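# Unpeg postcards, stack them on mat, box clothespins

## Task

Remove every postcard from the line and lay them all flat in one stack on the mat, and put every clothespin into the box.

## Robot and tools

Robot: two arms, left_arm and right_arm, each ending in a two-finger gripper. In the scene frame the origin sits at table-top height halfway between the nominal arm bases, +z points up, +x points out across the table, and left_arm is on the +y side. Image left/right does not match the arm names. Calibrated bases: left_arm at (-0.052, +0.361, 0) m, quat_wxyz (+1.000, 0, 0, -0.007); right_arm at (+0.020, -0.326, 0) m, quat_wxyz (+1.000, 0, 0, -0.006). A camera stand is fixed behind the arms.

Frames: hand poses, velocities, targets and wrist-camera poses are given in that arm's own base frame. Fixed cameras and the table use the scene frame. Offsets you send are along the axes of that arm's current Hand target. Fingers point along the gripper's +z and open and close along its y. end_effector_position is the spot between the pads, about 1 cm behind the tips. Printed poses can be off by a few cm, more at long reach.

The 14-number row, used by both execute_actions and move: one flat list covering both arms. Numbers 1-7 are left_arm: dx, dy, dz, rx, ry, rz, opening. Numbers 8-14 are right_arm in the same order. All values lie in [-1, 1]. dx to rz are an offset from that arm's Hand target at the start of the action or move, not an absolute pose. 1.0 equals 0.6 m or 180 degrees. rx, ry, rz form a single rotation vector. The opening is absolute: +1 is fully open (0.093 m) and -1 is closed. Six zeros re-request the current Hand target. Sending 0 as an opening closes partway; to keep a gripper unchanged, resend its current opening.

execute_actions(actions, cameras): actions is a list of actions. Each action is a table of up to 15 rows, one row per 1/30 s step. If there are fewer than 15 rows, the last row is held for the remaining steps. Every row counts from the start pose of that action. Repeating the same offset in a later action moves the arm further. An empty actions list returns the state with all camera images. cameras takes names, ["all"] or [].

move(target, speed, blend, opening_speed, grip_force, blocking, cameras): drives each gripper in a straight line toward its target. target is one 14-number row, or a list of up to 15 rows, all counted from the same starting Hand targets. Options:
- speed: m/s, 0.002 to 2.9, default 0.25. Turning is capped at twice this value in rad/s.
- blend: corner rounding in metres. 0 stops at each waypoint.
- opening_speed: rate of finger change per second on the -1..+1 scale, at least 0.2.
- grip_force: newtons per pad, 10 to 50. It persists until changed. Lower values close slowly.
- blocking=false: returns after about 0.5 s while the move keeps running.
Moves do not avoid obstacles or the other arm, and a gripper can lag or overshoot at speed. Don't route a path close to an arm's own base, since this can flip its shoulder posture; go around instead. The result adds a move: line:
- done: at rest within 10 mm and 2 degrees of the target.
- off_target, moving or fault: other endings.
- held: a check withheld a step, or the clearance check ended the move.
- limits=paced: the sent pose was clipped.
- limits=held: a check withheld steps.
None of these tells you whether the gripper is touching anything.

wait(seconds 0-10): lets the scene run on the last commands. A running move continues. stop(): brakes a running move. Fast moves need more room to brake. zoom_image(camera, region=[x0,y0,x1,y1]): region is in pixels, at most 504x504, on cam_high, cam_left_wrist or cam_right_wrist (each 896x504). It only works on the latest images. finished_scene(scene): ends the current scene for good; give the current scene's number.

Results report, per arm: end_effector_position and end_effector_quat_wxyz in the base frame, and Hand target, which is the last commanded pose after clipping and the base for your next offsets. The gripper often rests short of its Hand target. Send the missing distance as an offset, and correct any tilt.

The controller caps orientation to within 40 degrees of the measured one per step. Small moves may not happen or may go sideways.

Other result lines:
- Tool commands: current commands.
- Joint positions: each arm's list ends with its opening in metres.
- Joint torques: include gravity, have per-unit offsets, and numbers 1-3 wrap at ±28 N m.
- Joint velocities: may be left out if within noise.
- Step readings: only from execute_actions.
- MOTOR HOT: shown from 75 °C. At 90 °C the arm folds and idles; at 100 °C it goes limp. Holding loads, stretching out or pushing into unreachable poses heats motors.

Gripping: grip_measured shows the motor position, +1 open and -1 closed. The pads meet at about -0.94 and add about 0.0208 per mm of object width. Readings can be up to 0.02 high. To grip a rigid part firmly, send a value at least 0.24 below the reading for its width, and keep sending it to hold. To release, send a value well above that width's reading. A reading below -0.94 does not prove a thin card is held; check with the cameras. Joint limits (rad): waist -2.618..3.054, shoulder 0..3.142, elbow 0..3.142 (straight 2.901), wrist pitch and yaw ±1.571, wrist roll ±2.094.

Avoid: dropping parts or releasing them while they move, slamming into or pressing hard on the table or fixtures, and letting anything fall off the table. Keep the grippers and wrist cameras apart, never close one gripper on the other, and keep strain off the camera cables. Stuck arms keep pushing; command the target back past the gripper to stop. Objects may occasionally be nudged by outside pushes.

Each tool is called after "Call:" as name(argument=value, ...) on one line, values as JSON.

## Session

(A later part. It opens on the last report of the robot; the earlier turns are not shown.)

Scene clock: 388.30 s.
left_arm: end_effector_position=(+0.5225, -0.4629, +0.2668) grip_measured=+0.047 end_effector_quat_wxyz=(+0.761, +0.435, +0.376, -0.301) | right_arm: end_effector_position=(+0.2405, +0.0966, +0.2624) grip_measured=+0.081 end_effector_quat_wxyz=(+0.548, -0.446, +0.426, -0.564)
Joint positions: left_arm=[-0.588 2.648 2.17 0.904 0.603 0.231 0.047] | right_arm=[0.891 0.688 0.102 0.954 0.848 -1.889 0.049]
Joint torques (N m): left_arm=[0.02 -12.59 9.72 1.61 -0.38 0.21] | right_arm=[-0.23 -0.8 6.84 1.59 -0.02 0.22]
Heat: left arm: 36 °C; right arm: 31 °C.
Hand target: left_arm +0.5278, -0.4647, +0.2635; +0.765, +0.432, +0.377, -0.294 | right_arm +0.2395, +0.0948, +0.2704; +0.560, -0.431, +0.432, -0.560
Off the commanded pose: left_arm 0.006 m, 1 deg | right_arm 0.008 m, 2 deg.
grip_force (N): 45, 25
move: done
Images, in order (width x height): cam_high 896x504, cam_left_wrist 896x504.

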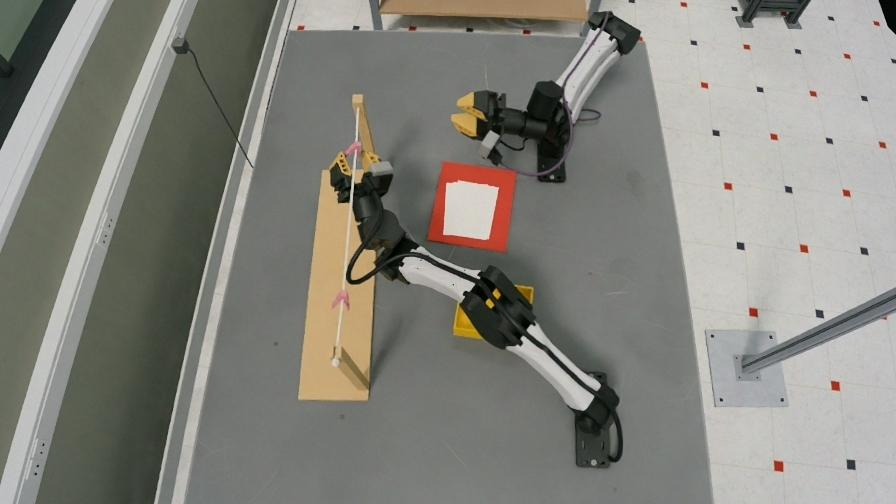

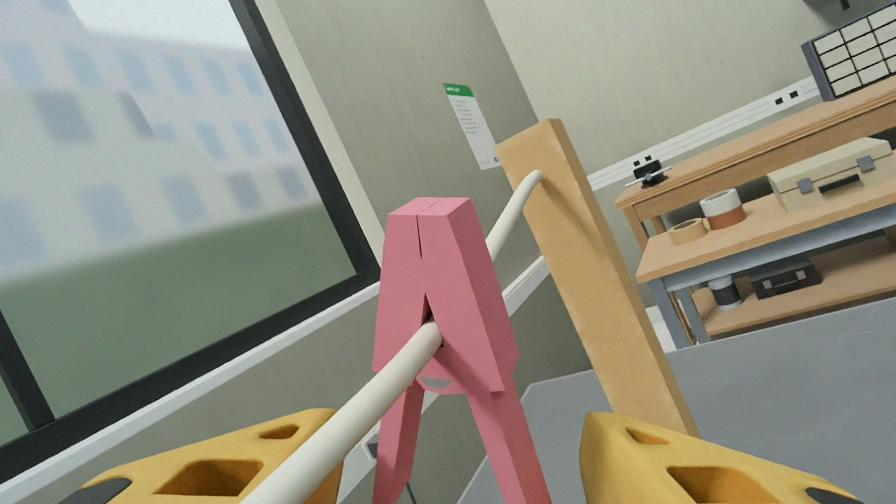

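Call:
move(target=[[0,0,0.012,0,0,0,0.05, 0,0,0,0,0,0,0.08],[0,0,0.012,0,0,0,-1, 0,0,0,0,0,0,0.08]], speed=0.06, grip_force=[50, 50], opening_speed=1.2, cameras=["cam_left_wrist","cam_high"])

Scene clock: 391.03 s.
left_arm: end_effector_position=(+0.5271, -0.4673, +0.2692) grip_measured=-0.691 end_effector_quat_wxyz=(+0.761, +0.434, +0.377, -0.299) | right_arm: end_effector_position=(+0.2405, +0.0966, +0.2624) grip_measured=+0.081 end_effector_quat_wxyz=(+0.548, -0.446, +0.426, -0.564)
Joint positions: left_arm=[-0.591 2.677 2.238 0.86 0.596 0.235 0.012] | right_arm=[0.891 0.688 0.102 0.954 0.848 -1.889 0.049]
Joint torques (N m): left_arm=[-0.39 -12.67 9.77 1.67 -0.37 0.21] | right_arm=[-0.09 -0.7 6.98 1.57 -0.05 0.14]
Motor temperatures (°C): left_arm=[22 35 36 35 21 20 20] | right_arm=[19 28 29 31 21 21 19]
Heat: left arm: 36 °C; right arm: 31 °C.
Hand target: left_arm +0.5301, -0.4710, +0.2660; +0.765, +0.432, +0.377, -0.294 | right_arm +0.2395, +0.0948, +0.2704; +0.560, -0.431, +0.432, -0.560
Off the commanded pose: left_arm 0.006 m, 1 deg | right_arm 0.008 m, 2 deg.
move: done
Images, in order (width x height): cam_high 896x504, cam_left_wrist 896x504.

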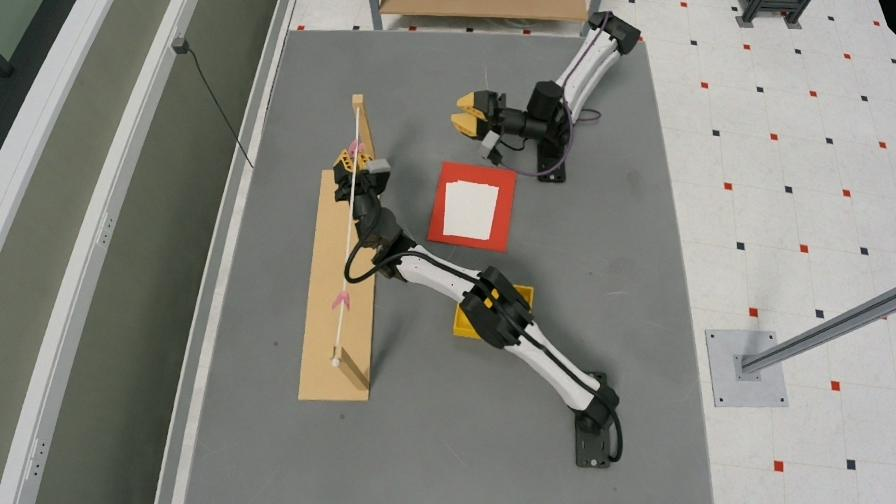

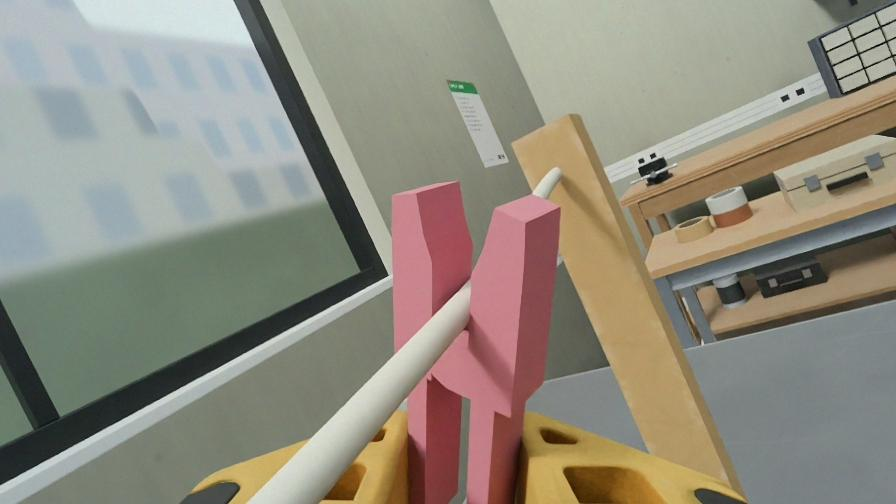

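Call:
move(target=[[0.0667,0,0,0,0,0,-1, 0,0,0,0,0,0,0.08],[-0.0247,-0.072,-0.1373,0,0,0,-1, 0,0,0,0,0,0,0.08],[-0.169,-0.286,-0.606,0.0464,0.3063,-0.147,-1, 0,0,0,0,0,0,0.08]], speed=[0.08,0.15,0.28], blend=[0.005,0.03,0], cameras=["all"])

Scene clock: 397.27 s.
left_arm: end_effector_position=(+0.2220, -0.2176, +0.1452) grip_measured=-0.708 end_effector_quat_wxyz=(+0.380, +0.474, +0.752, -0.256) | right_arm: end_effector_position=(+0.2405, +0.0966, +0.2624) grip_measured=+0.081 end_effector_quat_wxyz=(+0.548, -0.446, +0.426, -0.564)
Joint positions: left_arm=[-0.504 1.048 0.609 -0.292 0.517 0.387 0.011] | right_arm=[0.891 0.688 0.102 0.954 0.848 -1.889 0.049]
Joint torques (N m): left_arm=[0.58 -4.03 7.84 1.81 0.02 0.23] | right_arm=[-0.06 -0.7 7.08 1.57 0.01 0.12]
Heat: left arm: 36 °C; right arm: 31 °C.
Hand target: left_arm +0.2246, -0.2156, +0.1506; +0.389, +0.476, +0.749, -0.248 | right_arm +0.2395, +0.0948, +0.2704; +0.560, -0.431, +0.432, -0.560
Off the commanded pose: left_arm 0.006 m, 1 deg | right_arm 0.008 m, 2 deg.
move: done

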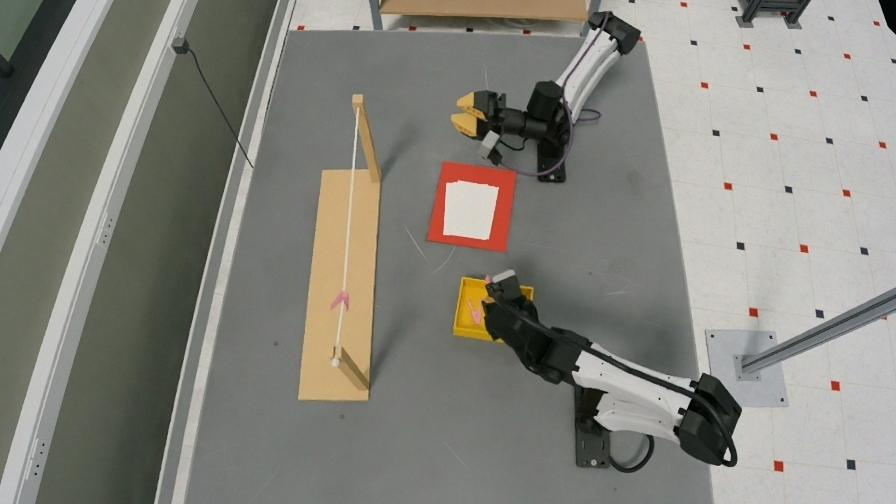

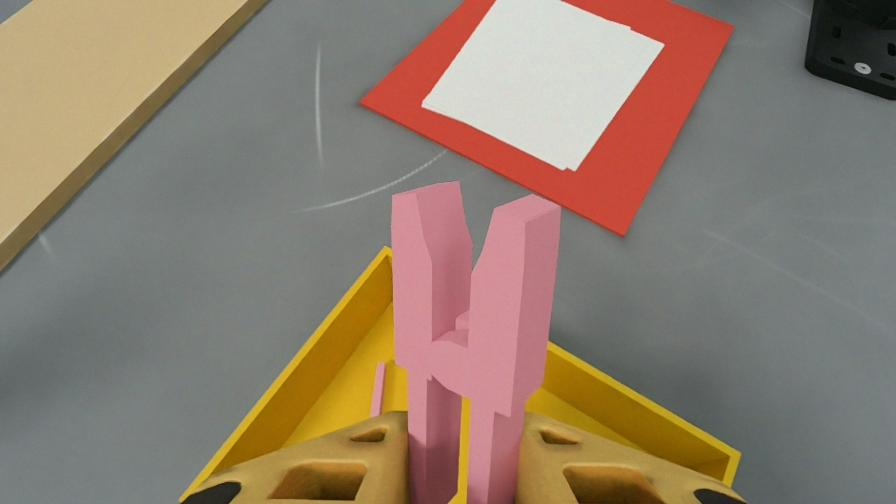

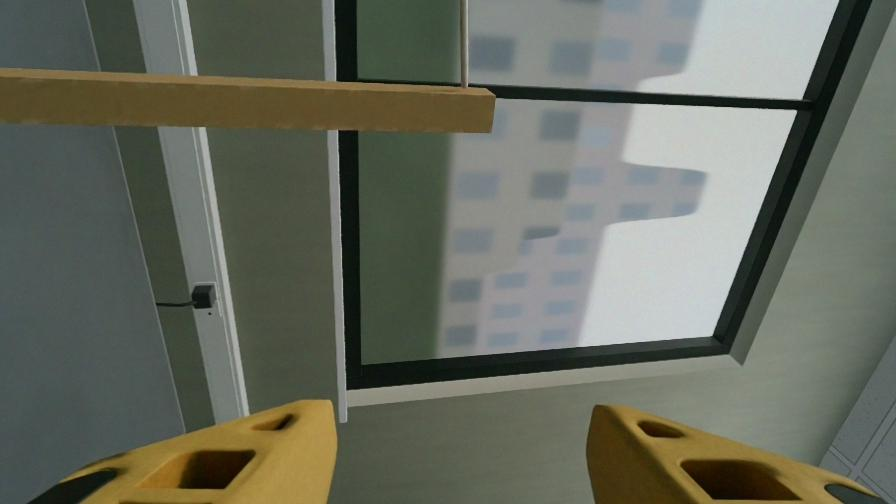

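Call:
move(target=[[0.147,0,0.08,0,0,0,-1, 0,0,0,0,0,0,0.08],[0.147,0,0.08,0,0,0,-0.1, 0,0,0,0,0,0,0.08]], speed=0.13, opening_speed=1.2, cameras=["cam_high","cam_left_wrist"])

Scene clock: 401.07 s.
left_arm: end_effector_position=(+0.2216, -0.2079, +0.0571) grip_measured=-0.103 end_effector_quat_wxyz=(+0.394, +0.477, +0.745, -0.249) | right_arm: end_effector_position=(+0.2405, +0.0966, +0.2624) grip_measured=+0.081 end_effector_quat_wxyz=(+0.548, -0.446, +0.426, -0.564)
Joint positions: left_arm=[-0.468 1.235 0.299 0.219 0.533 0.424 0.04] | right_arm=[0.891 0.688 0.102 0.954 0.848 -1.889 0.049]
Joint torques (N m): left_arm=[0.59 -2.36 4.77 2.03 0.12 0.15] | right_arm=[-0.25 -0.61 6.8 1.53 0 0.18]
Heat: left arm: 36 °C; right arm: 31 °C.
Hand target: left_arm +0.2196, -0.2053, +0.0507; +0.389, +0.476, +0.749, -0.248 | right_arm +0.2395, +0.0948, +0.2704; +0.560, -0.431, +0.432, -0.560
Off the commanded pose: left_arm 0.007 m, 1 deg | right_arm 0.008 m, 2 deg.
move: done
Images, in order (width x height): cam_high 896x504, cam_left_wrist 896x504.

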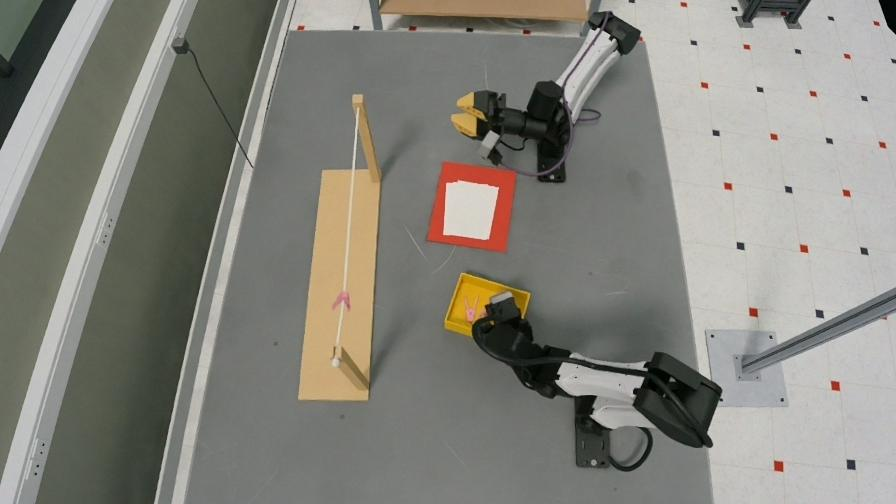

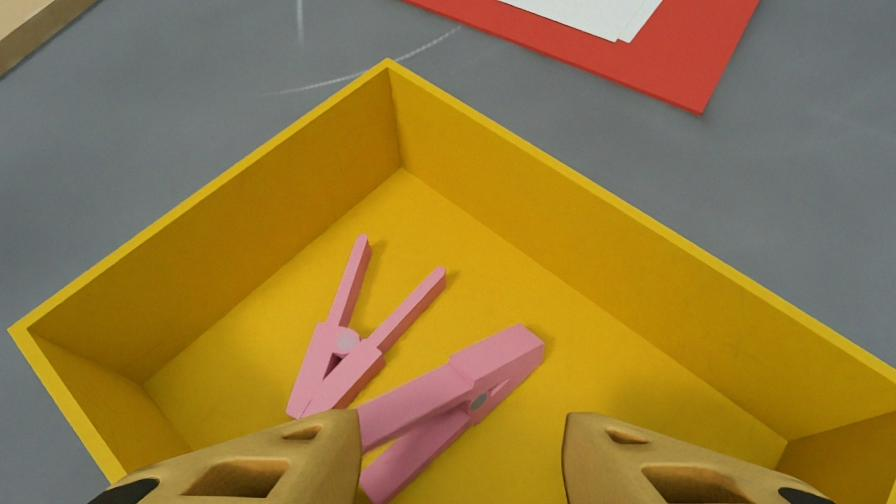

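Call:
move(target=[[-0.1638,0,-0.1148,0,0,0,-0.1, 0,0,0,0,0,0,0.08],[-0.3285,0.2865,-0.2578,-0.3224,-0.1763,-0.1017,-0.1, 0,0,0,0,0,0,0.08]], speed=0.3, blend=[0.05,0], cameras=["all"])

Call:
zoom_image(camera="cam_high", region=[430, 240, 560, 350])

Scene clock: 406.07 s.
left_arm: end_effector_position=(+0.3660, -0.1180, +0.2814) grip_measured=-0.103 end_effector_quat_wxyz=(+0.689, +0.042, +0.724, -0.023) | right_arm: end_effector_position=(+0.2405, +0.0966, +0.2624) grip_measured=+0.081 end_effector_quat_wxyz=(+0.548, -0.446, +0.426, -0.564)
Joint positions: left_arm=[-0.476 1.115 0.648 0.412 -0.384 0.004 0.04] | right_arm=[0.891 0.688 0.102 0.954 0.848 -1.889 0.049]
Joint torques (N m): left_arm=[-0.4 -2.92 10.24 2.63 -0.22 0.07] | right_arm=[-0.44 -0.77 6.94 1.62 -0.04 0.18]
Heat: left arm: 36 °C; right arm: 30 °C.
Hand target: left_arm +0.3700, -0.1200, +0.3007; +0.706, +0.030, +0.707, -0.031 | right_arm +0.2395, +0.0948, +0.2704; +0.560, -0.431, +0.432, -0.560
Off the commanded pose: left_arm 0.020 m, 3 deg | right_arm 0.008 m, 2 deg.
move: off_target (left_arm)

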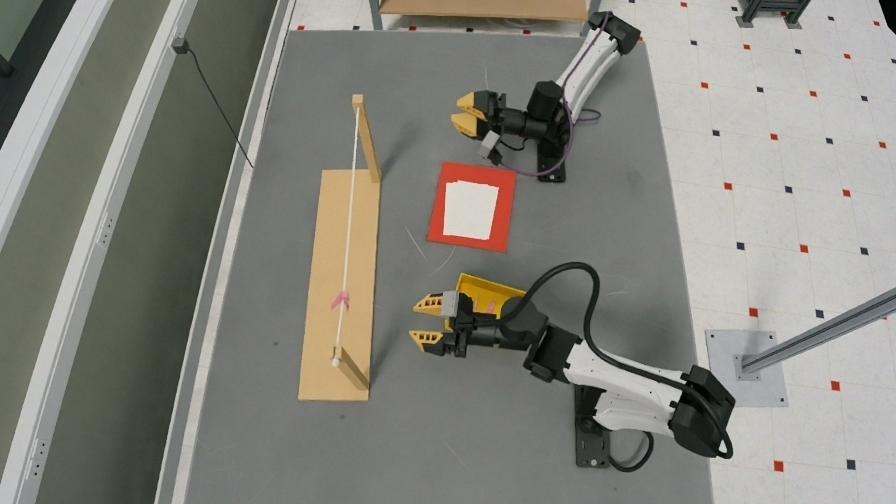

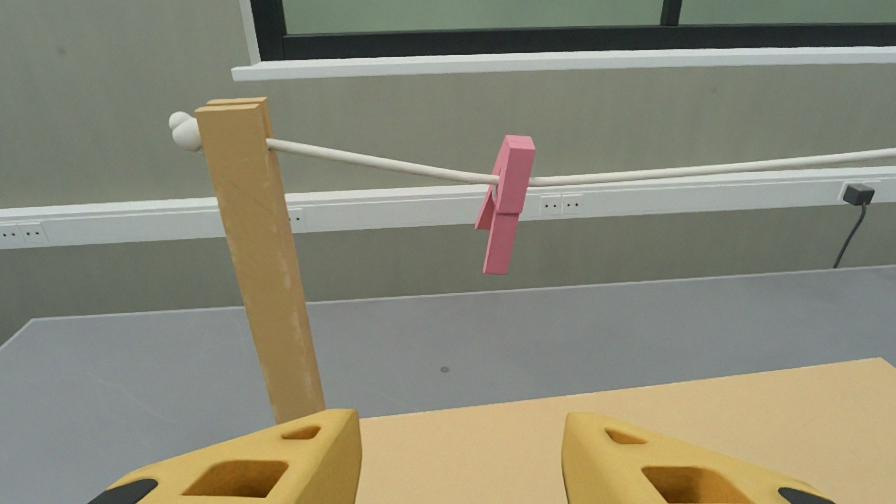

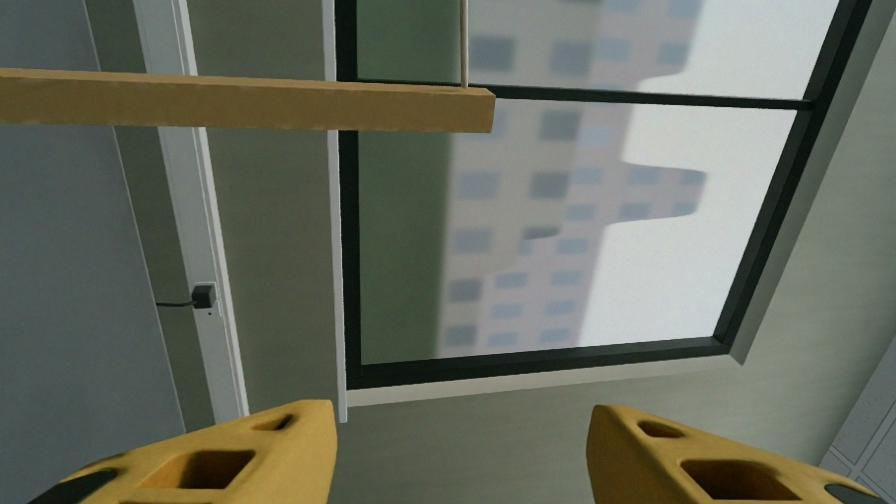

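Scaled by 3.877 from the camera's 896x504 image, which has a finer 1280x720 frame.

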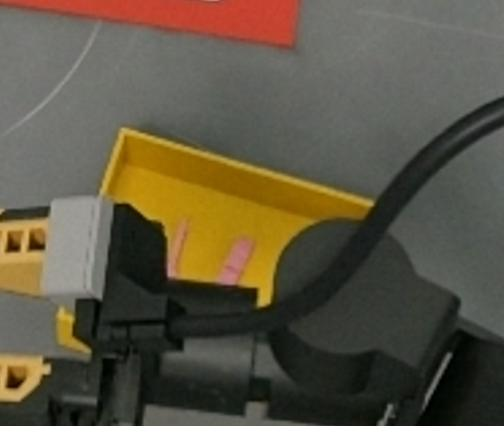

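Call:
move(target=[[0.0433,-0.0367,0.08,0,0,0,-0.35, 0,0,0,0,0,0,0.08],[0.0433,-0.0367,0.1938,0,0,0,-0.35, 0,0,0,0,0,0,0.08]], speed=0.15, blend=[0.02,0], grip_force=[25, 25], cameras=["cam_left_wrist","cam_high"])

Scene clock: 408.37 s.
left_arm: end_effector_position=(+0.4776, -0.1485, +0.2600) grip_measured=-0.347 end_effector_quat_wxyz=(+0.691, +0.034, +0.722, -0.019) | right_arm: end_effector_position=(+0.2405, +0.0966, +0.2624) grip_measured=+0.081 end_effector_quat_wxyz=(+0.548, -0.446, +0.426, -0.564)
Joint positions: left_arm=[-0.413 1.63 0.955 0.628 -0.337 0.004 0.029] | right_arm=[0.891 0.688 0.102 0.954 0.848 -1.889 0.049]
Joint torques (N m): left_arm=[0.36 -6.49 9.78 2.57 0.03 0.09] | right_arm=[-0.14 -0.79 6.9 1.55 -0.02 0.17]
Heat: left arm: 36 °C; right arm: 30 °C.
Hand target: left_arm +0.4839, -0.1520, +0.2746; +0.706, +0.030, +0.707, -0.031 | right_arm +0.2395, +0.0948, +0.2704; +0.560, -0.431, +0.432, -0.560
Off the commanded pose: left_arm 0.016 m, 3 deg | right_arm 0.008 m, 2 deg.
grip_force (N): 25, 25
move: off_target (left_arm)
Images, in order (width x height): cam_high 896x504, cam_left_wrist 896x504.

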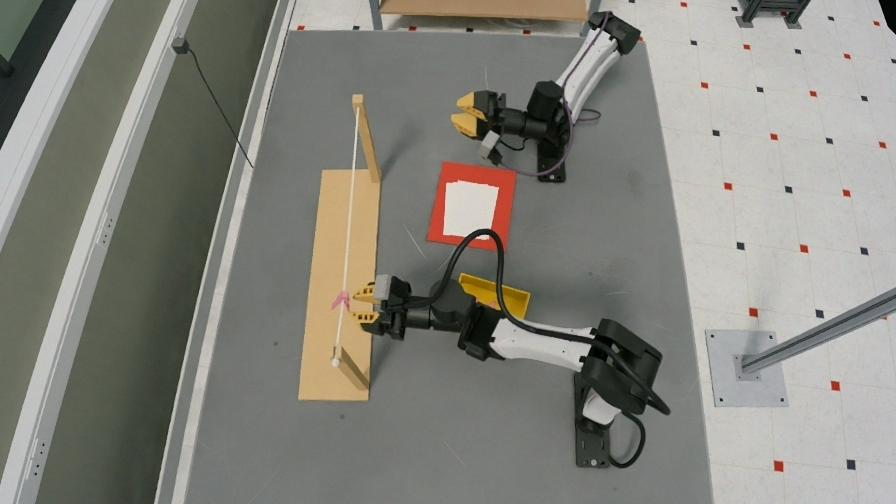

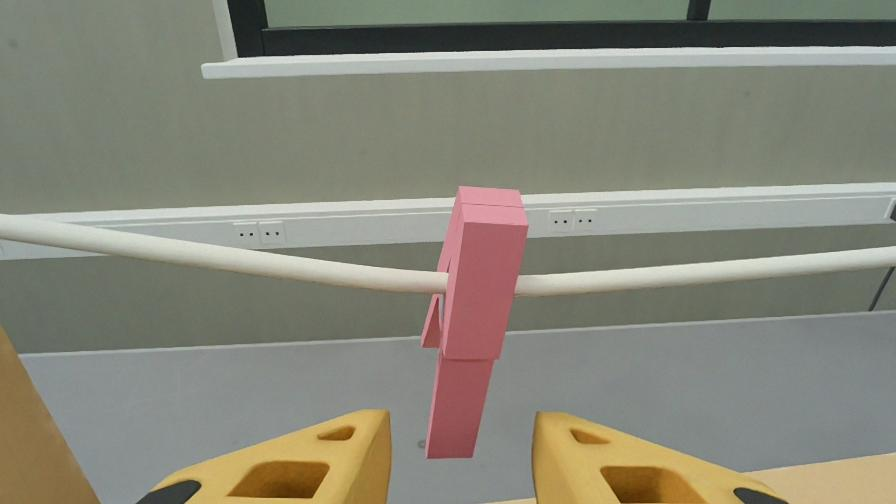

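Call:
move(target=[[0.009,-0.002,0.035,0,0,0,-0.35, 0,0,0,0,0,0,0.08],[0.009,-0.002,0.035,0,0,0,-1, 0,0,0,0,0,0,0.08]], speed=0.1, cameras=["cam_left_wrist","cam_high"])

Scene clock: 411.50 s.
left_arm: end_effector_position=(+0.4981, -0.1521, +0.2555) grip_measured=-0.773 end_effector_quat_wxyz=(+0.692, +0.034, +0.721, -0.021) | right_arm: end_effector_position=(+0.2405, +0.0966, +0.2624) grip_measured=+0.081 end_effector_quat_wxyz=(+0.548, -0.446, +0.426, -0.564)
Joint positions: left_arm=[-0.399 1.711 1.025 0.641 -0.321 0.004 0.008] | right_arm=[0.891 0.688 0.102 0.954 0.848 -1.889 0.049]
Joint torques (N m): left_arm=[0.39 -7.06 9.76 2.56 0 0.08] | right_arm=[-0.4 -0.8 6.78 1.58 -0.03 0.18]
Heat: left arm: 36 °C; right arm: 30 °C.
Hand target: left_arm +0.5047, -0.1550, +0.2692; +0.706, +0.030, +0.707, -0.031 | right_arm +0.2395, +0.0948, +0.2704; +0.560, -0.431, +0.432, -0.560
Off the commanded pose: left_arm 0.016 m, 3 deg | right_arm 0.008 m, 2 deg.
grip_force (N): 25, 25
move: off_target (left_arm); target 2's new opening was sent with left_arm's hand 0.016 m and 3 deg from that target
Images, in order (width x height): cam_high 896x504, cam_left_wrist 896x504.

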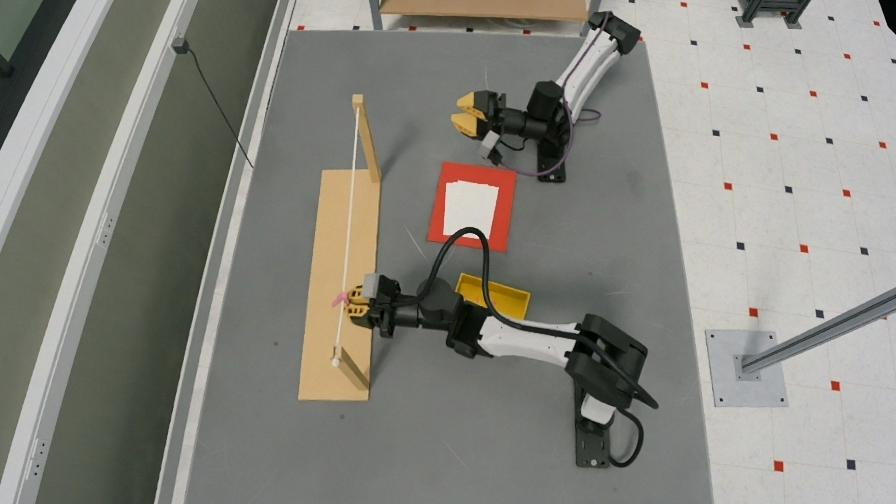

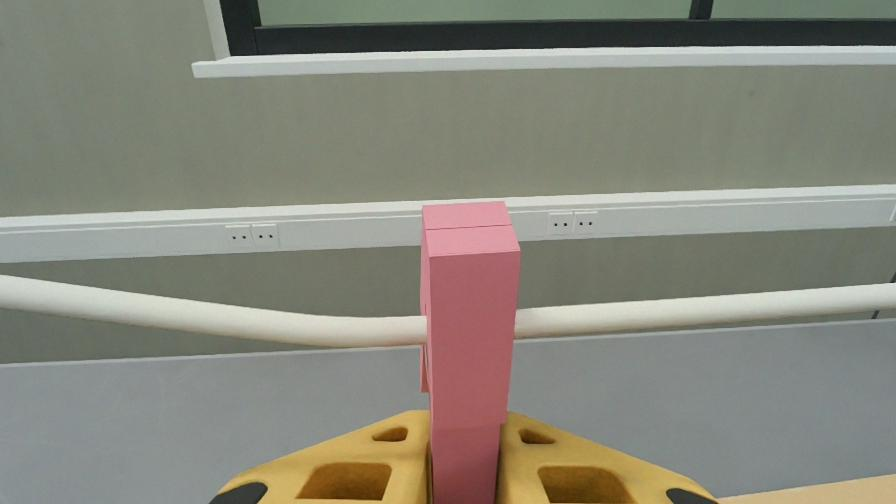

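Call:
move(target=[0,-0.215,0.0288,0,0,0,-1, 0,0,0,0,0,0,0.08], speed=0.08, cameras=["cam_left_wrist","cam_high"])

Scene clock: 413.87 s.
left_arm: end_effector_position=(+0.5096, -0.2658, +0.2697) grip_measured=-0.781 end_effector_quat_wxyz=(+0.708, +0.009, +0.706, -0.014) | right_arm: end_effector_position=(+0.2405, +0.0966, +0.2624) grip_measured=+0.081 end_effector_quat_wxyz=(+0.548, -0.446, +0.426, -0.564)
Joint positions: left_arm=[-0.651 1.956 1.354 0.607 -0.619 -0.004 0.008] | right_arm=[0.891 0.688 0.102 0.954 0.848 -1.889 0.049]
Joint torques (N m): left_arm=[-1.58 -8.47 9.96 1.93 0.25 0.15] | right_arm=[-0.13 -0.91 6.95 1.58 -0.03 0.09]
Heat: left arm: 37 °C; right arm: 30 °C.
Hand target: left_arm +0.5109, -0.2850, +0.2691; +0.706, +0.030, +0.707, -0.031 | right_arm +0.2395, +0.0948, +0.2704; +0.560, -0.431, +0.432, -0.560
Off the commanded pose: left_arm 0.019 m, 3 deg | right_arm 0.008 m, 2 deg.
grip_force (N): 25, 25
move: off_target (left_arm)
Images, in order (width x height): cam_high 896x504, cam_left_wrist 896x504.

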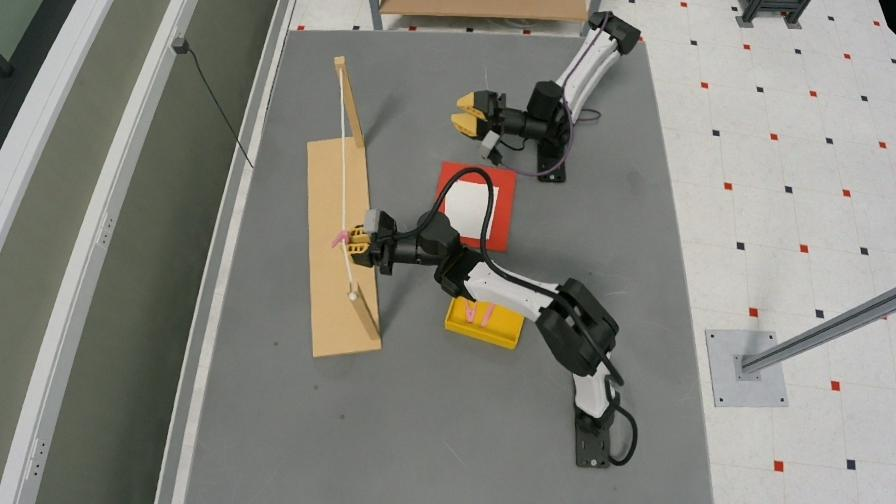

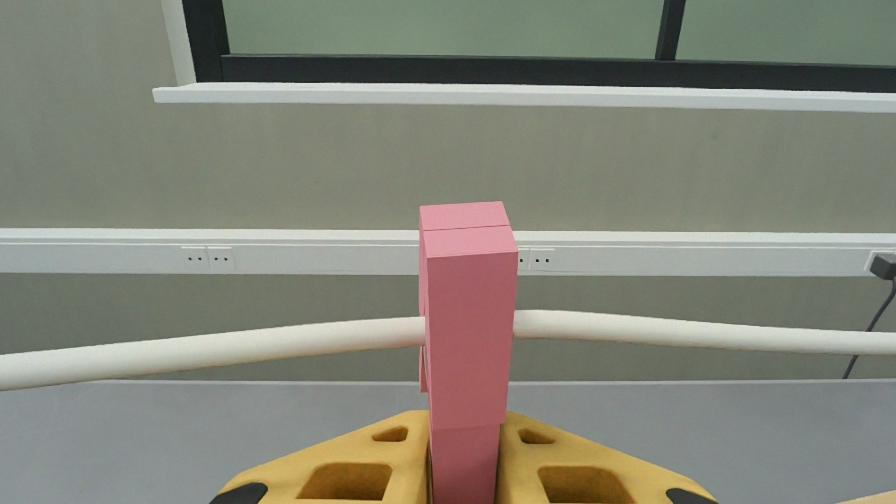

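Call:
move(target=[[0,0.03,0,0,0,0,-0.3, 0,0,0,0,0,0,0.05],[0,0.03,-0.2,0,0,0,-0.3, 0,0,0,0,0,0,0.05],[0,0.2,-0.35,0,0,0,-0.3, -0.4587,0.0923,0.2902,-0.2609,-0.3014,0.5512,0.05]], speed=[0.1,0.2,0.3], blend=[0,0.03,0], grip_force=[50, 50], cameras=["all"])

Call:
zoom_image(camera="cam_right_wrist", region=[250, 50, 700, 500])

Scene clock: 421.13 s.
left_arm: end_effector_position=(+0.3137, -0.1489, +0.2722) grip_measured=-0.303 end_effector_quat_wxyz=(+0.708, +0.025, +0.706, -0.030) | right_arm: end_effector_position=(+0.4274, +0.3696, +0.2219) grip_measured=+0.051 end_effector_quat_wxyz=(+0.645, -0.306, +0.551, +0.432)
Joint positions: left_arm=[-0.75 1.021 0.511 0.513 -0.672 -0.004 0.031] | right_arm=[0.565 2.119 1.145 1.214 -0.519 0.203 0.048]
Joint torques (N m): left_arm=[0.55 -4.01 6.16 2.02 0.02 0.14] | right_arm=[-0.02 -10.14 7.84 2.93 0.04 0.09]
Heat: left arm: 36 °C; right arm: 31 °C.
Hand target: left_arm +0.3120, -0.1474, +0.2693; +0.706, +0.030, +0.707, -0.031 | right_arm +0.4221, +0.3700, +0.2617; +0.690, -0.306, +0.485, +0.441
Off the commanded pose: left_arm 0.004 m, 1 deg | right_arm 0.040 m, 9 deg.
move: off_target (right_arm)

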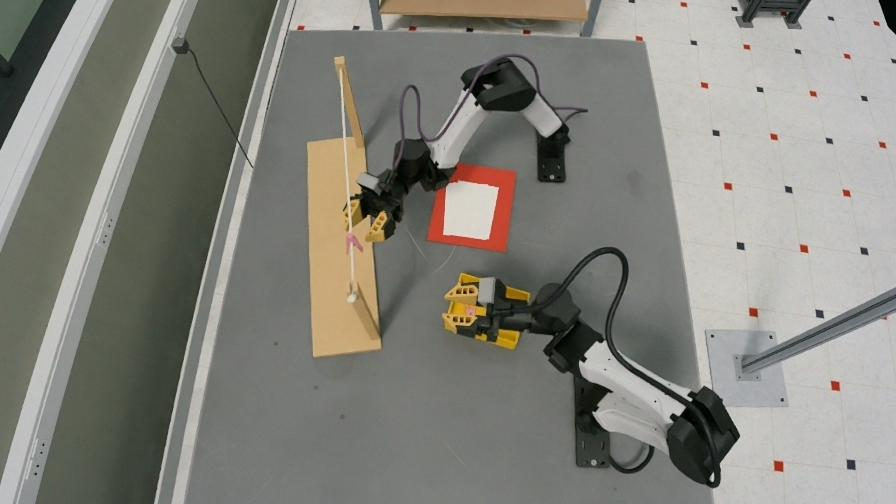

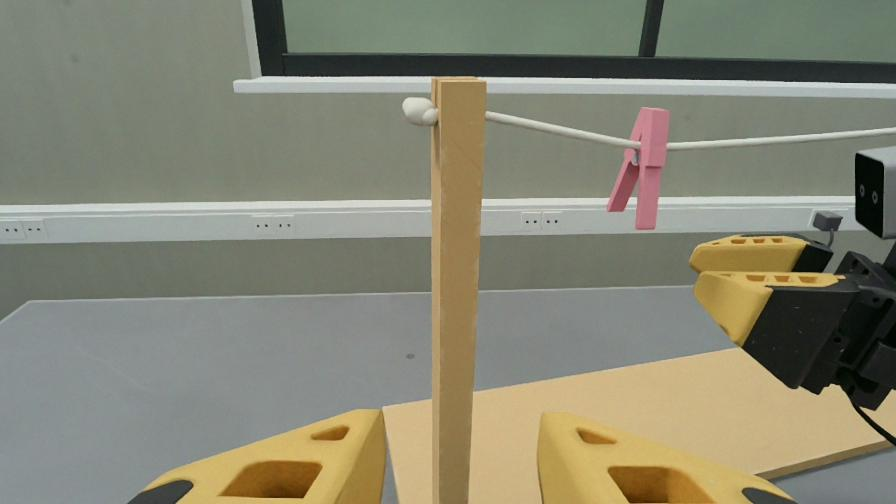

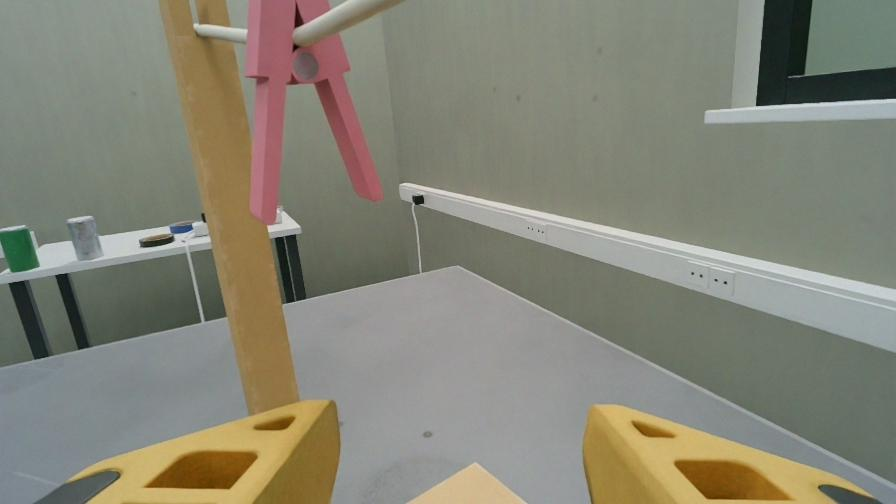

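Scaled by 1.120 from the camera's 896x504 image, which has a finer 1280x720 frame.

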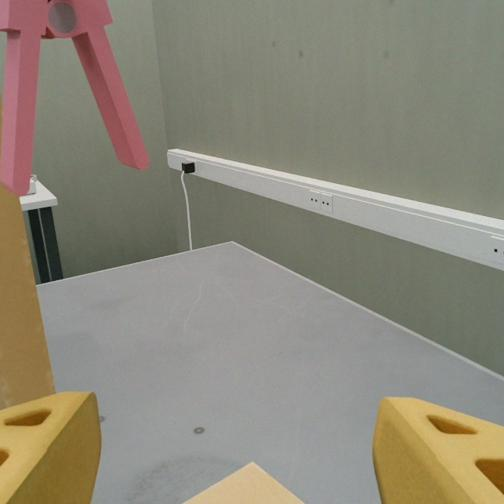

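Call:
execute_actions(actions=[])

Scene clock: 422.73 s.
left_arm: end_effector_position=(+0.3137, -0.1489, +0.2722) grip_measured=-0.303 end_effector_quat_wxyz=(+0.708, +0.025, +0.706, -0.030) | right_arm: end_effector_position=(+0.4274, +0.3696, +0.2219) grip_measured=+0.051 end_effector_quat_wxyz=(+0.645, -0.306, +0.551, +0.432)
Joint positions: left_arm=[-0.75 1.021 0.511 0.513 -0.672 -0.004 0.031] | right_arm=[0.565 2.119 1.145 1.214 -0.519 0.203 0.048]
Joint velocities: within noise
Joint torques (N m): left_arm=[0.54 -4.01 6.17 2.02 0.02 0.14] | right_arm=[-0.03 -10.22 7.61 2.89 0.04 0.08]
Motor temperatures (°C): left_arm=[22 34 36 36 21 20 20] | right_arm=[19 26 29 32 21 21 19]
Heat: left arm: 36 °C; right arm: 32 °C.
Hand target: left_arm +0.3120, -0.1474, +0.2693; +0.706, +0.030, +0.707, -0.031 | right_arm +0.4221, +0.3700, +0.2617; +0.690, -0.306, +0.485, +0.441
Tool commands: left_gripper/opening=-0.3 right_gripper/opening=+0.05
Off the commanded pose: left_arm 0.004 m, 1 deg | right_arm 0.040 m, 9 deg.

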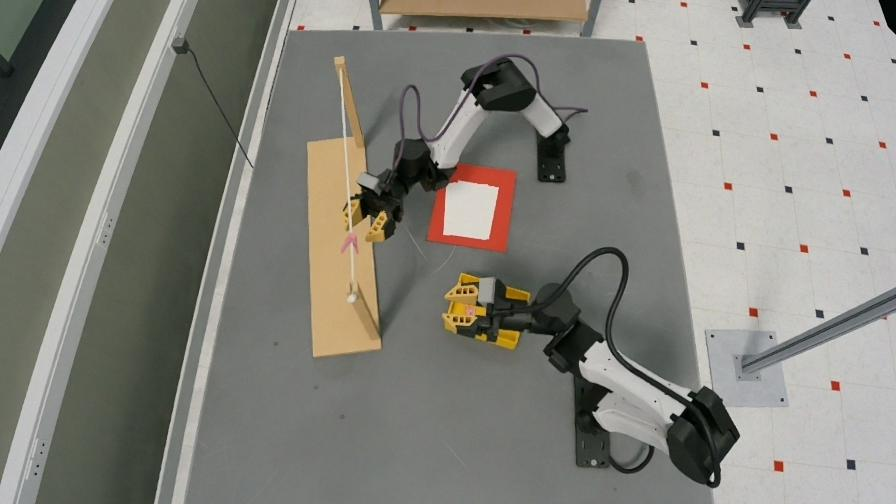

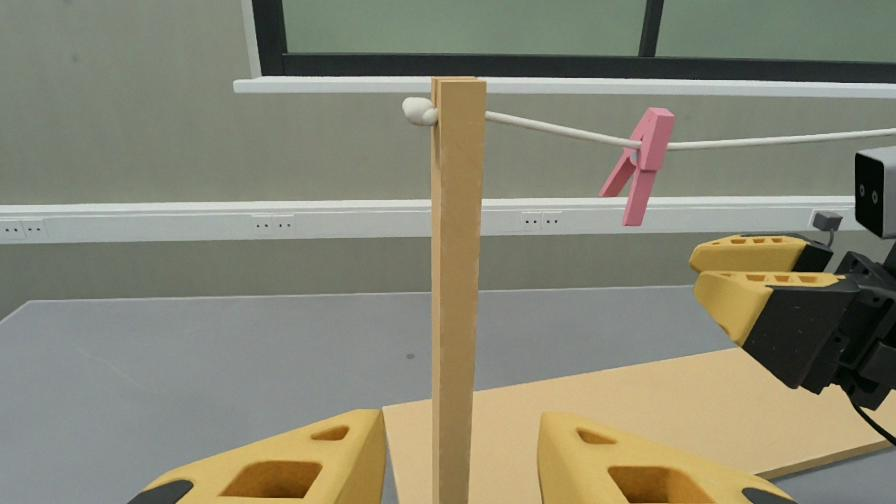

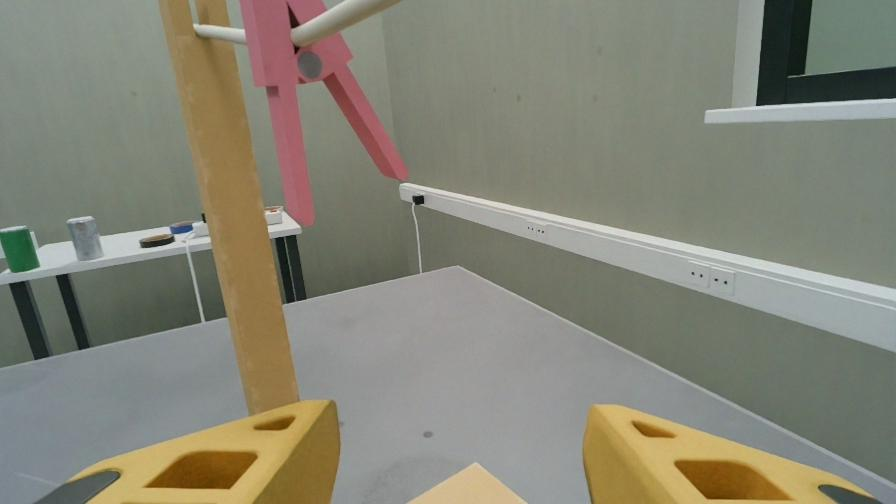

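Call:
move(target=[0,0,0,0,0,0,-0.3,-0.0275,0.0398,0.0373,-0.0063,-0.0457,-0.1031,0.2], speed=0.12, cameras=["cam_right_wrist","cam_high"])

Scene clock: 428.37 s.
left_arm: end_effector_position=(+0.3137, -0.1489, +0.2722) grip_measured=-0.303 end_effector_quat_wxyz=(+0.708, +0.025, +0.706, -0.030) | right_arm: end_effector_position=(+0.4175, +0.4001, +0.2257) grip_measured=+0.199 end_effector_quat_wxyz=(+0.704, -0.379, +0.484, +0.356)
Joint positions: left_arm=[-0.75 1.021 0.511 0.513 -0.672 -0.004 0.031] | right_arm=[0.627 2.173 1.21 1.243 -0.488 -0.061 0.055]
Joint torques (N m): left_arm=[0.55 -4.01 6.15 2.02 0.02 0.14] | right_arm=[0.08 -10.39 7.66 3.78 0.2 -0.06]
Heat: left arm: 36 °C; right arm: 35 °C.
Hand target: left_arm +0.3120, -0.1474, +0.2693; +0.706, +0.030, +0.707, -0.031 | right_arm +0.4070, +0.3940, +0.2852; +0.782, -0.355, +0.374, +0.350
Off the commanded pose: left_arm 0.004 m, 1 deg | right_arm 0.061 m, 16 deg.
move: off_target (right_arm)
Images, in order (width x height): cam_high 896x504, cam_right_wrist 896x504.

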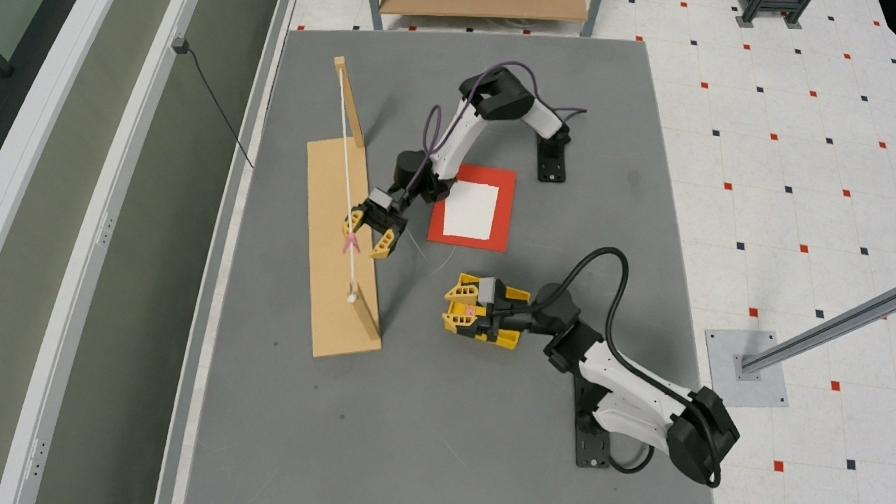

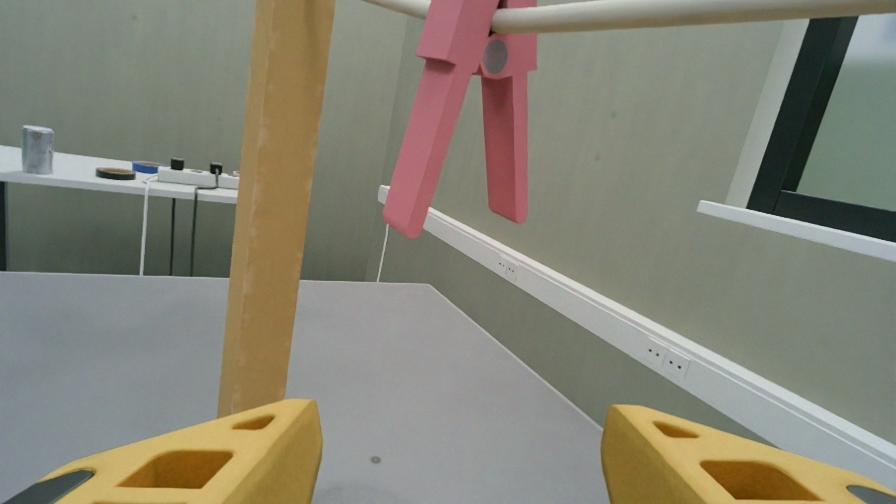

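Call:
move(target=[0,0,0,0,0,0,-0.3,-0.056,-0.0137,0.0163,0,0,0,0.2], speed=0.12, cameras=["cam_right_wrist"])

Scene clock: 430.20 s.
left_arm: end_effector_position=(+0.3137, -0.1489, +0.2722) grip_measured=-0.303 end_effector_quat_wxyz=(+0.708, +0.025, +0.706, -0.030) | right_arm: end_effector_position=(+0.4149, +0.3982, +0.2498) grip_measured=+0.199 end_effector_quat_wxyz=(+0.715, -0.378, +0.470, +0.354)
Joint positions: left_arm=[-0.75 1.021 0.511 0.513 -0.672 -0.004 0.031] | right_arm=[0.627 2.129 1.22 1.223 -0.488 -0.066 0.055]
Joint torques (N m): left_arm=[0.57 -3.99 6.16 2.02 0.02 0.14] | right_arm=[-0.13 -14.46 7.86 3.17 0.24 0]
Heat: left arm: 36 °C; right arm: 36 °C.
Hand target: left_arm +0.3120, -0.1474, +0.2694; +0.706, +0.030, +0.707, -0.031 | right_arm +0.4010, +0.3884, +0.3201; +0.782, -0.355, +0.374, +0.350
Off the commanded pose: left_arm 0.004 m, 1 deg | right_arm 0.072 m, 14 deg.
move: off_target (right_arm)
Images, in order (width x height): cam_right_wrist 896x504.

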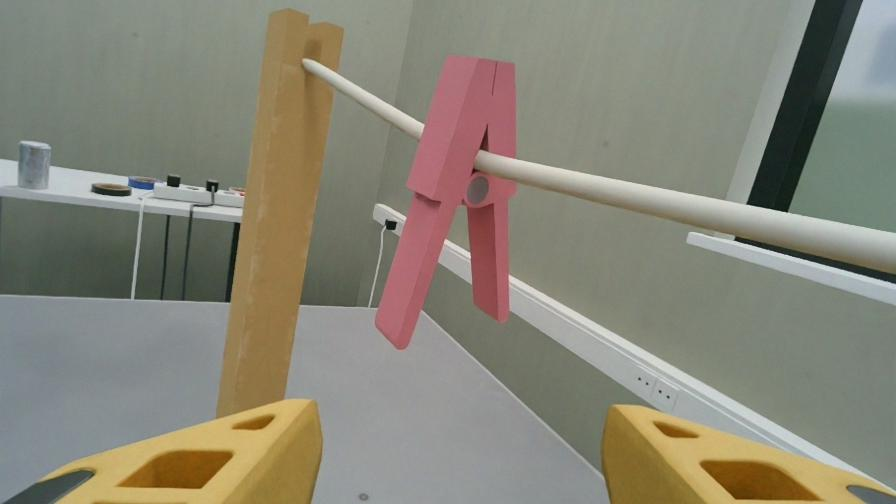

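Call:
move(target=[0,0,0,0,0,0,-0.3,0.004,-0.0017,0.06,0,0,0,0.2], speed=0.1, cameras=["cam_right_wrist"])

Scene clock: 431.93 s.
left_arm: end_effector_position=(+0.3137, -0.1489, +0.2722) grip_measured=-0.303 end_effector_quat_wxyz=(+0.708, +0.025, +0.706, -0.030) | right_arm: end_effector_position=(+0.4192, +0.4203, +0.3086) grip_measured=+0.199 end_effector_quat_wxyz=(+0.754, -0.366, +0.413, +0.355)
Joint positions: left_arm=[-0.75 1.021 0.511 0.513 -0.672 -0.004 0.031] | right_arm=[0.66 2.157 1.41 1.199 -0.462 -0.073 0.055]
Joint torques (N m): left_arm=[0.57 -4 6.15 2.02 0.02 0.14] | right_arm=[-0.08 -11.14 8.42 2.05 0.34 -0.08]
Heat: left arm: 36 °C; right arm: 36 °C.
Hand target: left_arm +0.3120, -0.1474, +0.2694; +0.706, +0.030, +0.707, -0.031 | right_arm +0.4152, +0.4179, +0.3353; +0.782, -0.355, +0.374, +0.350
Off the commanded pose: left_arm 0.004 m, 1 deg | right_arm 0.027 m, 6 deg.
move: off_target (right_arm)
Images, in order (width x height): cam_right_wrist 896x504.

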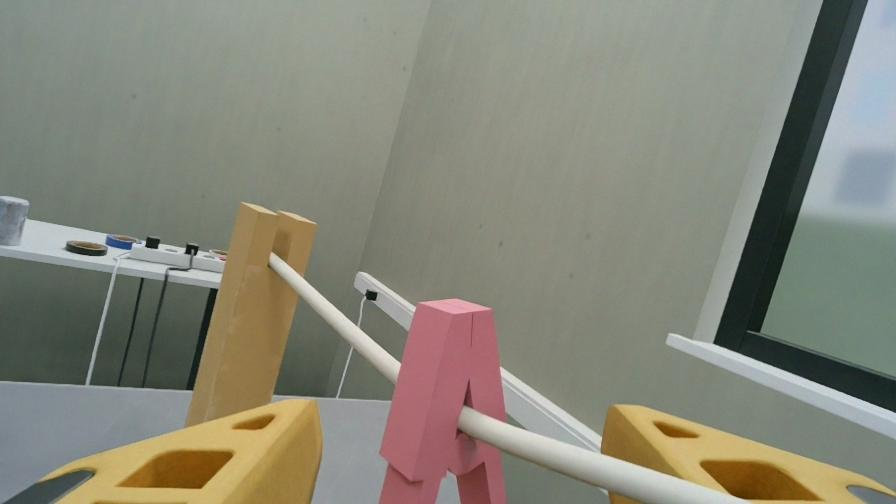

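Call:
move(target=[0,0,0,0,0,0,-0.3,0.0695,0.0245,-0.039,0,0,0,0.2], speed=0.08, cameras=["cam_right_wrist"])

Scene clock: 433.33 s.
left_arm: end_effector_position=(+0.3137, -0.1489, +0.2722) grip_measured=-0.303 end_effector_quat_wxyz=(+0.708, +0.025, +0.706, -0.030) | right_arm: end_effector_position=(+0.4291, +0.4280, +0.2478) grip_measured=+0.199 end_effector_quat_wxyz=(+0.728, -0.376, +0.451, +0.354)
Joint positions: left_arm=[-0.75 1.021 0.511 0.513 -0.672 -0.004 0.031] | right_arm=[0.66 2.253 1.384 1.222 -0.462 -0.079 0.055]
Joint torques (N m): left_arm=[0.55 -4.01 6.16 2.03 0.02 0.14] | right_arm=[0.18 -11.56 4.97 3.25 0.22 -0.09]
Heat: left arm: 36 °C; right arm: 36 °C.
Hand target: left_arm +0.3120, -0.1474, +0.2694; +0.706, +0.030, +0.707, -0.031 | right_arm +0.4151, +0.4180, +0.2852; +0.782, -0.355, +0.374, +0.350
Off the commanded pose: left_arm 0.004 m, 1 deg | right_arm 0.041 m, 11 deg.
move: off_target (right_arm)
Images, in order (width x height): cam_right_wrist 896x504.

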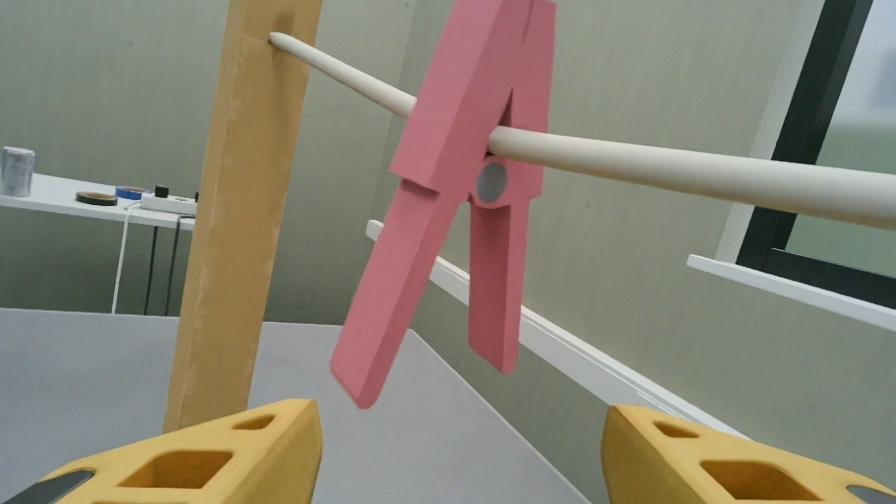

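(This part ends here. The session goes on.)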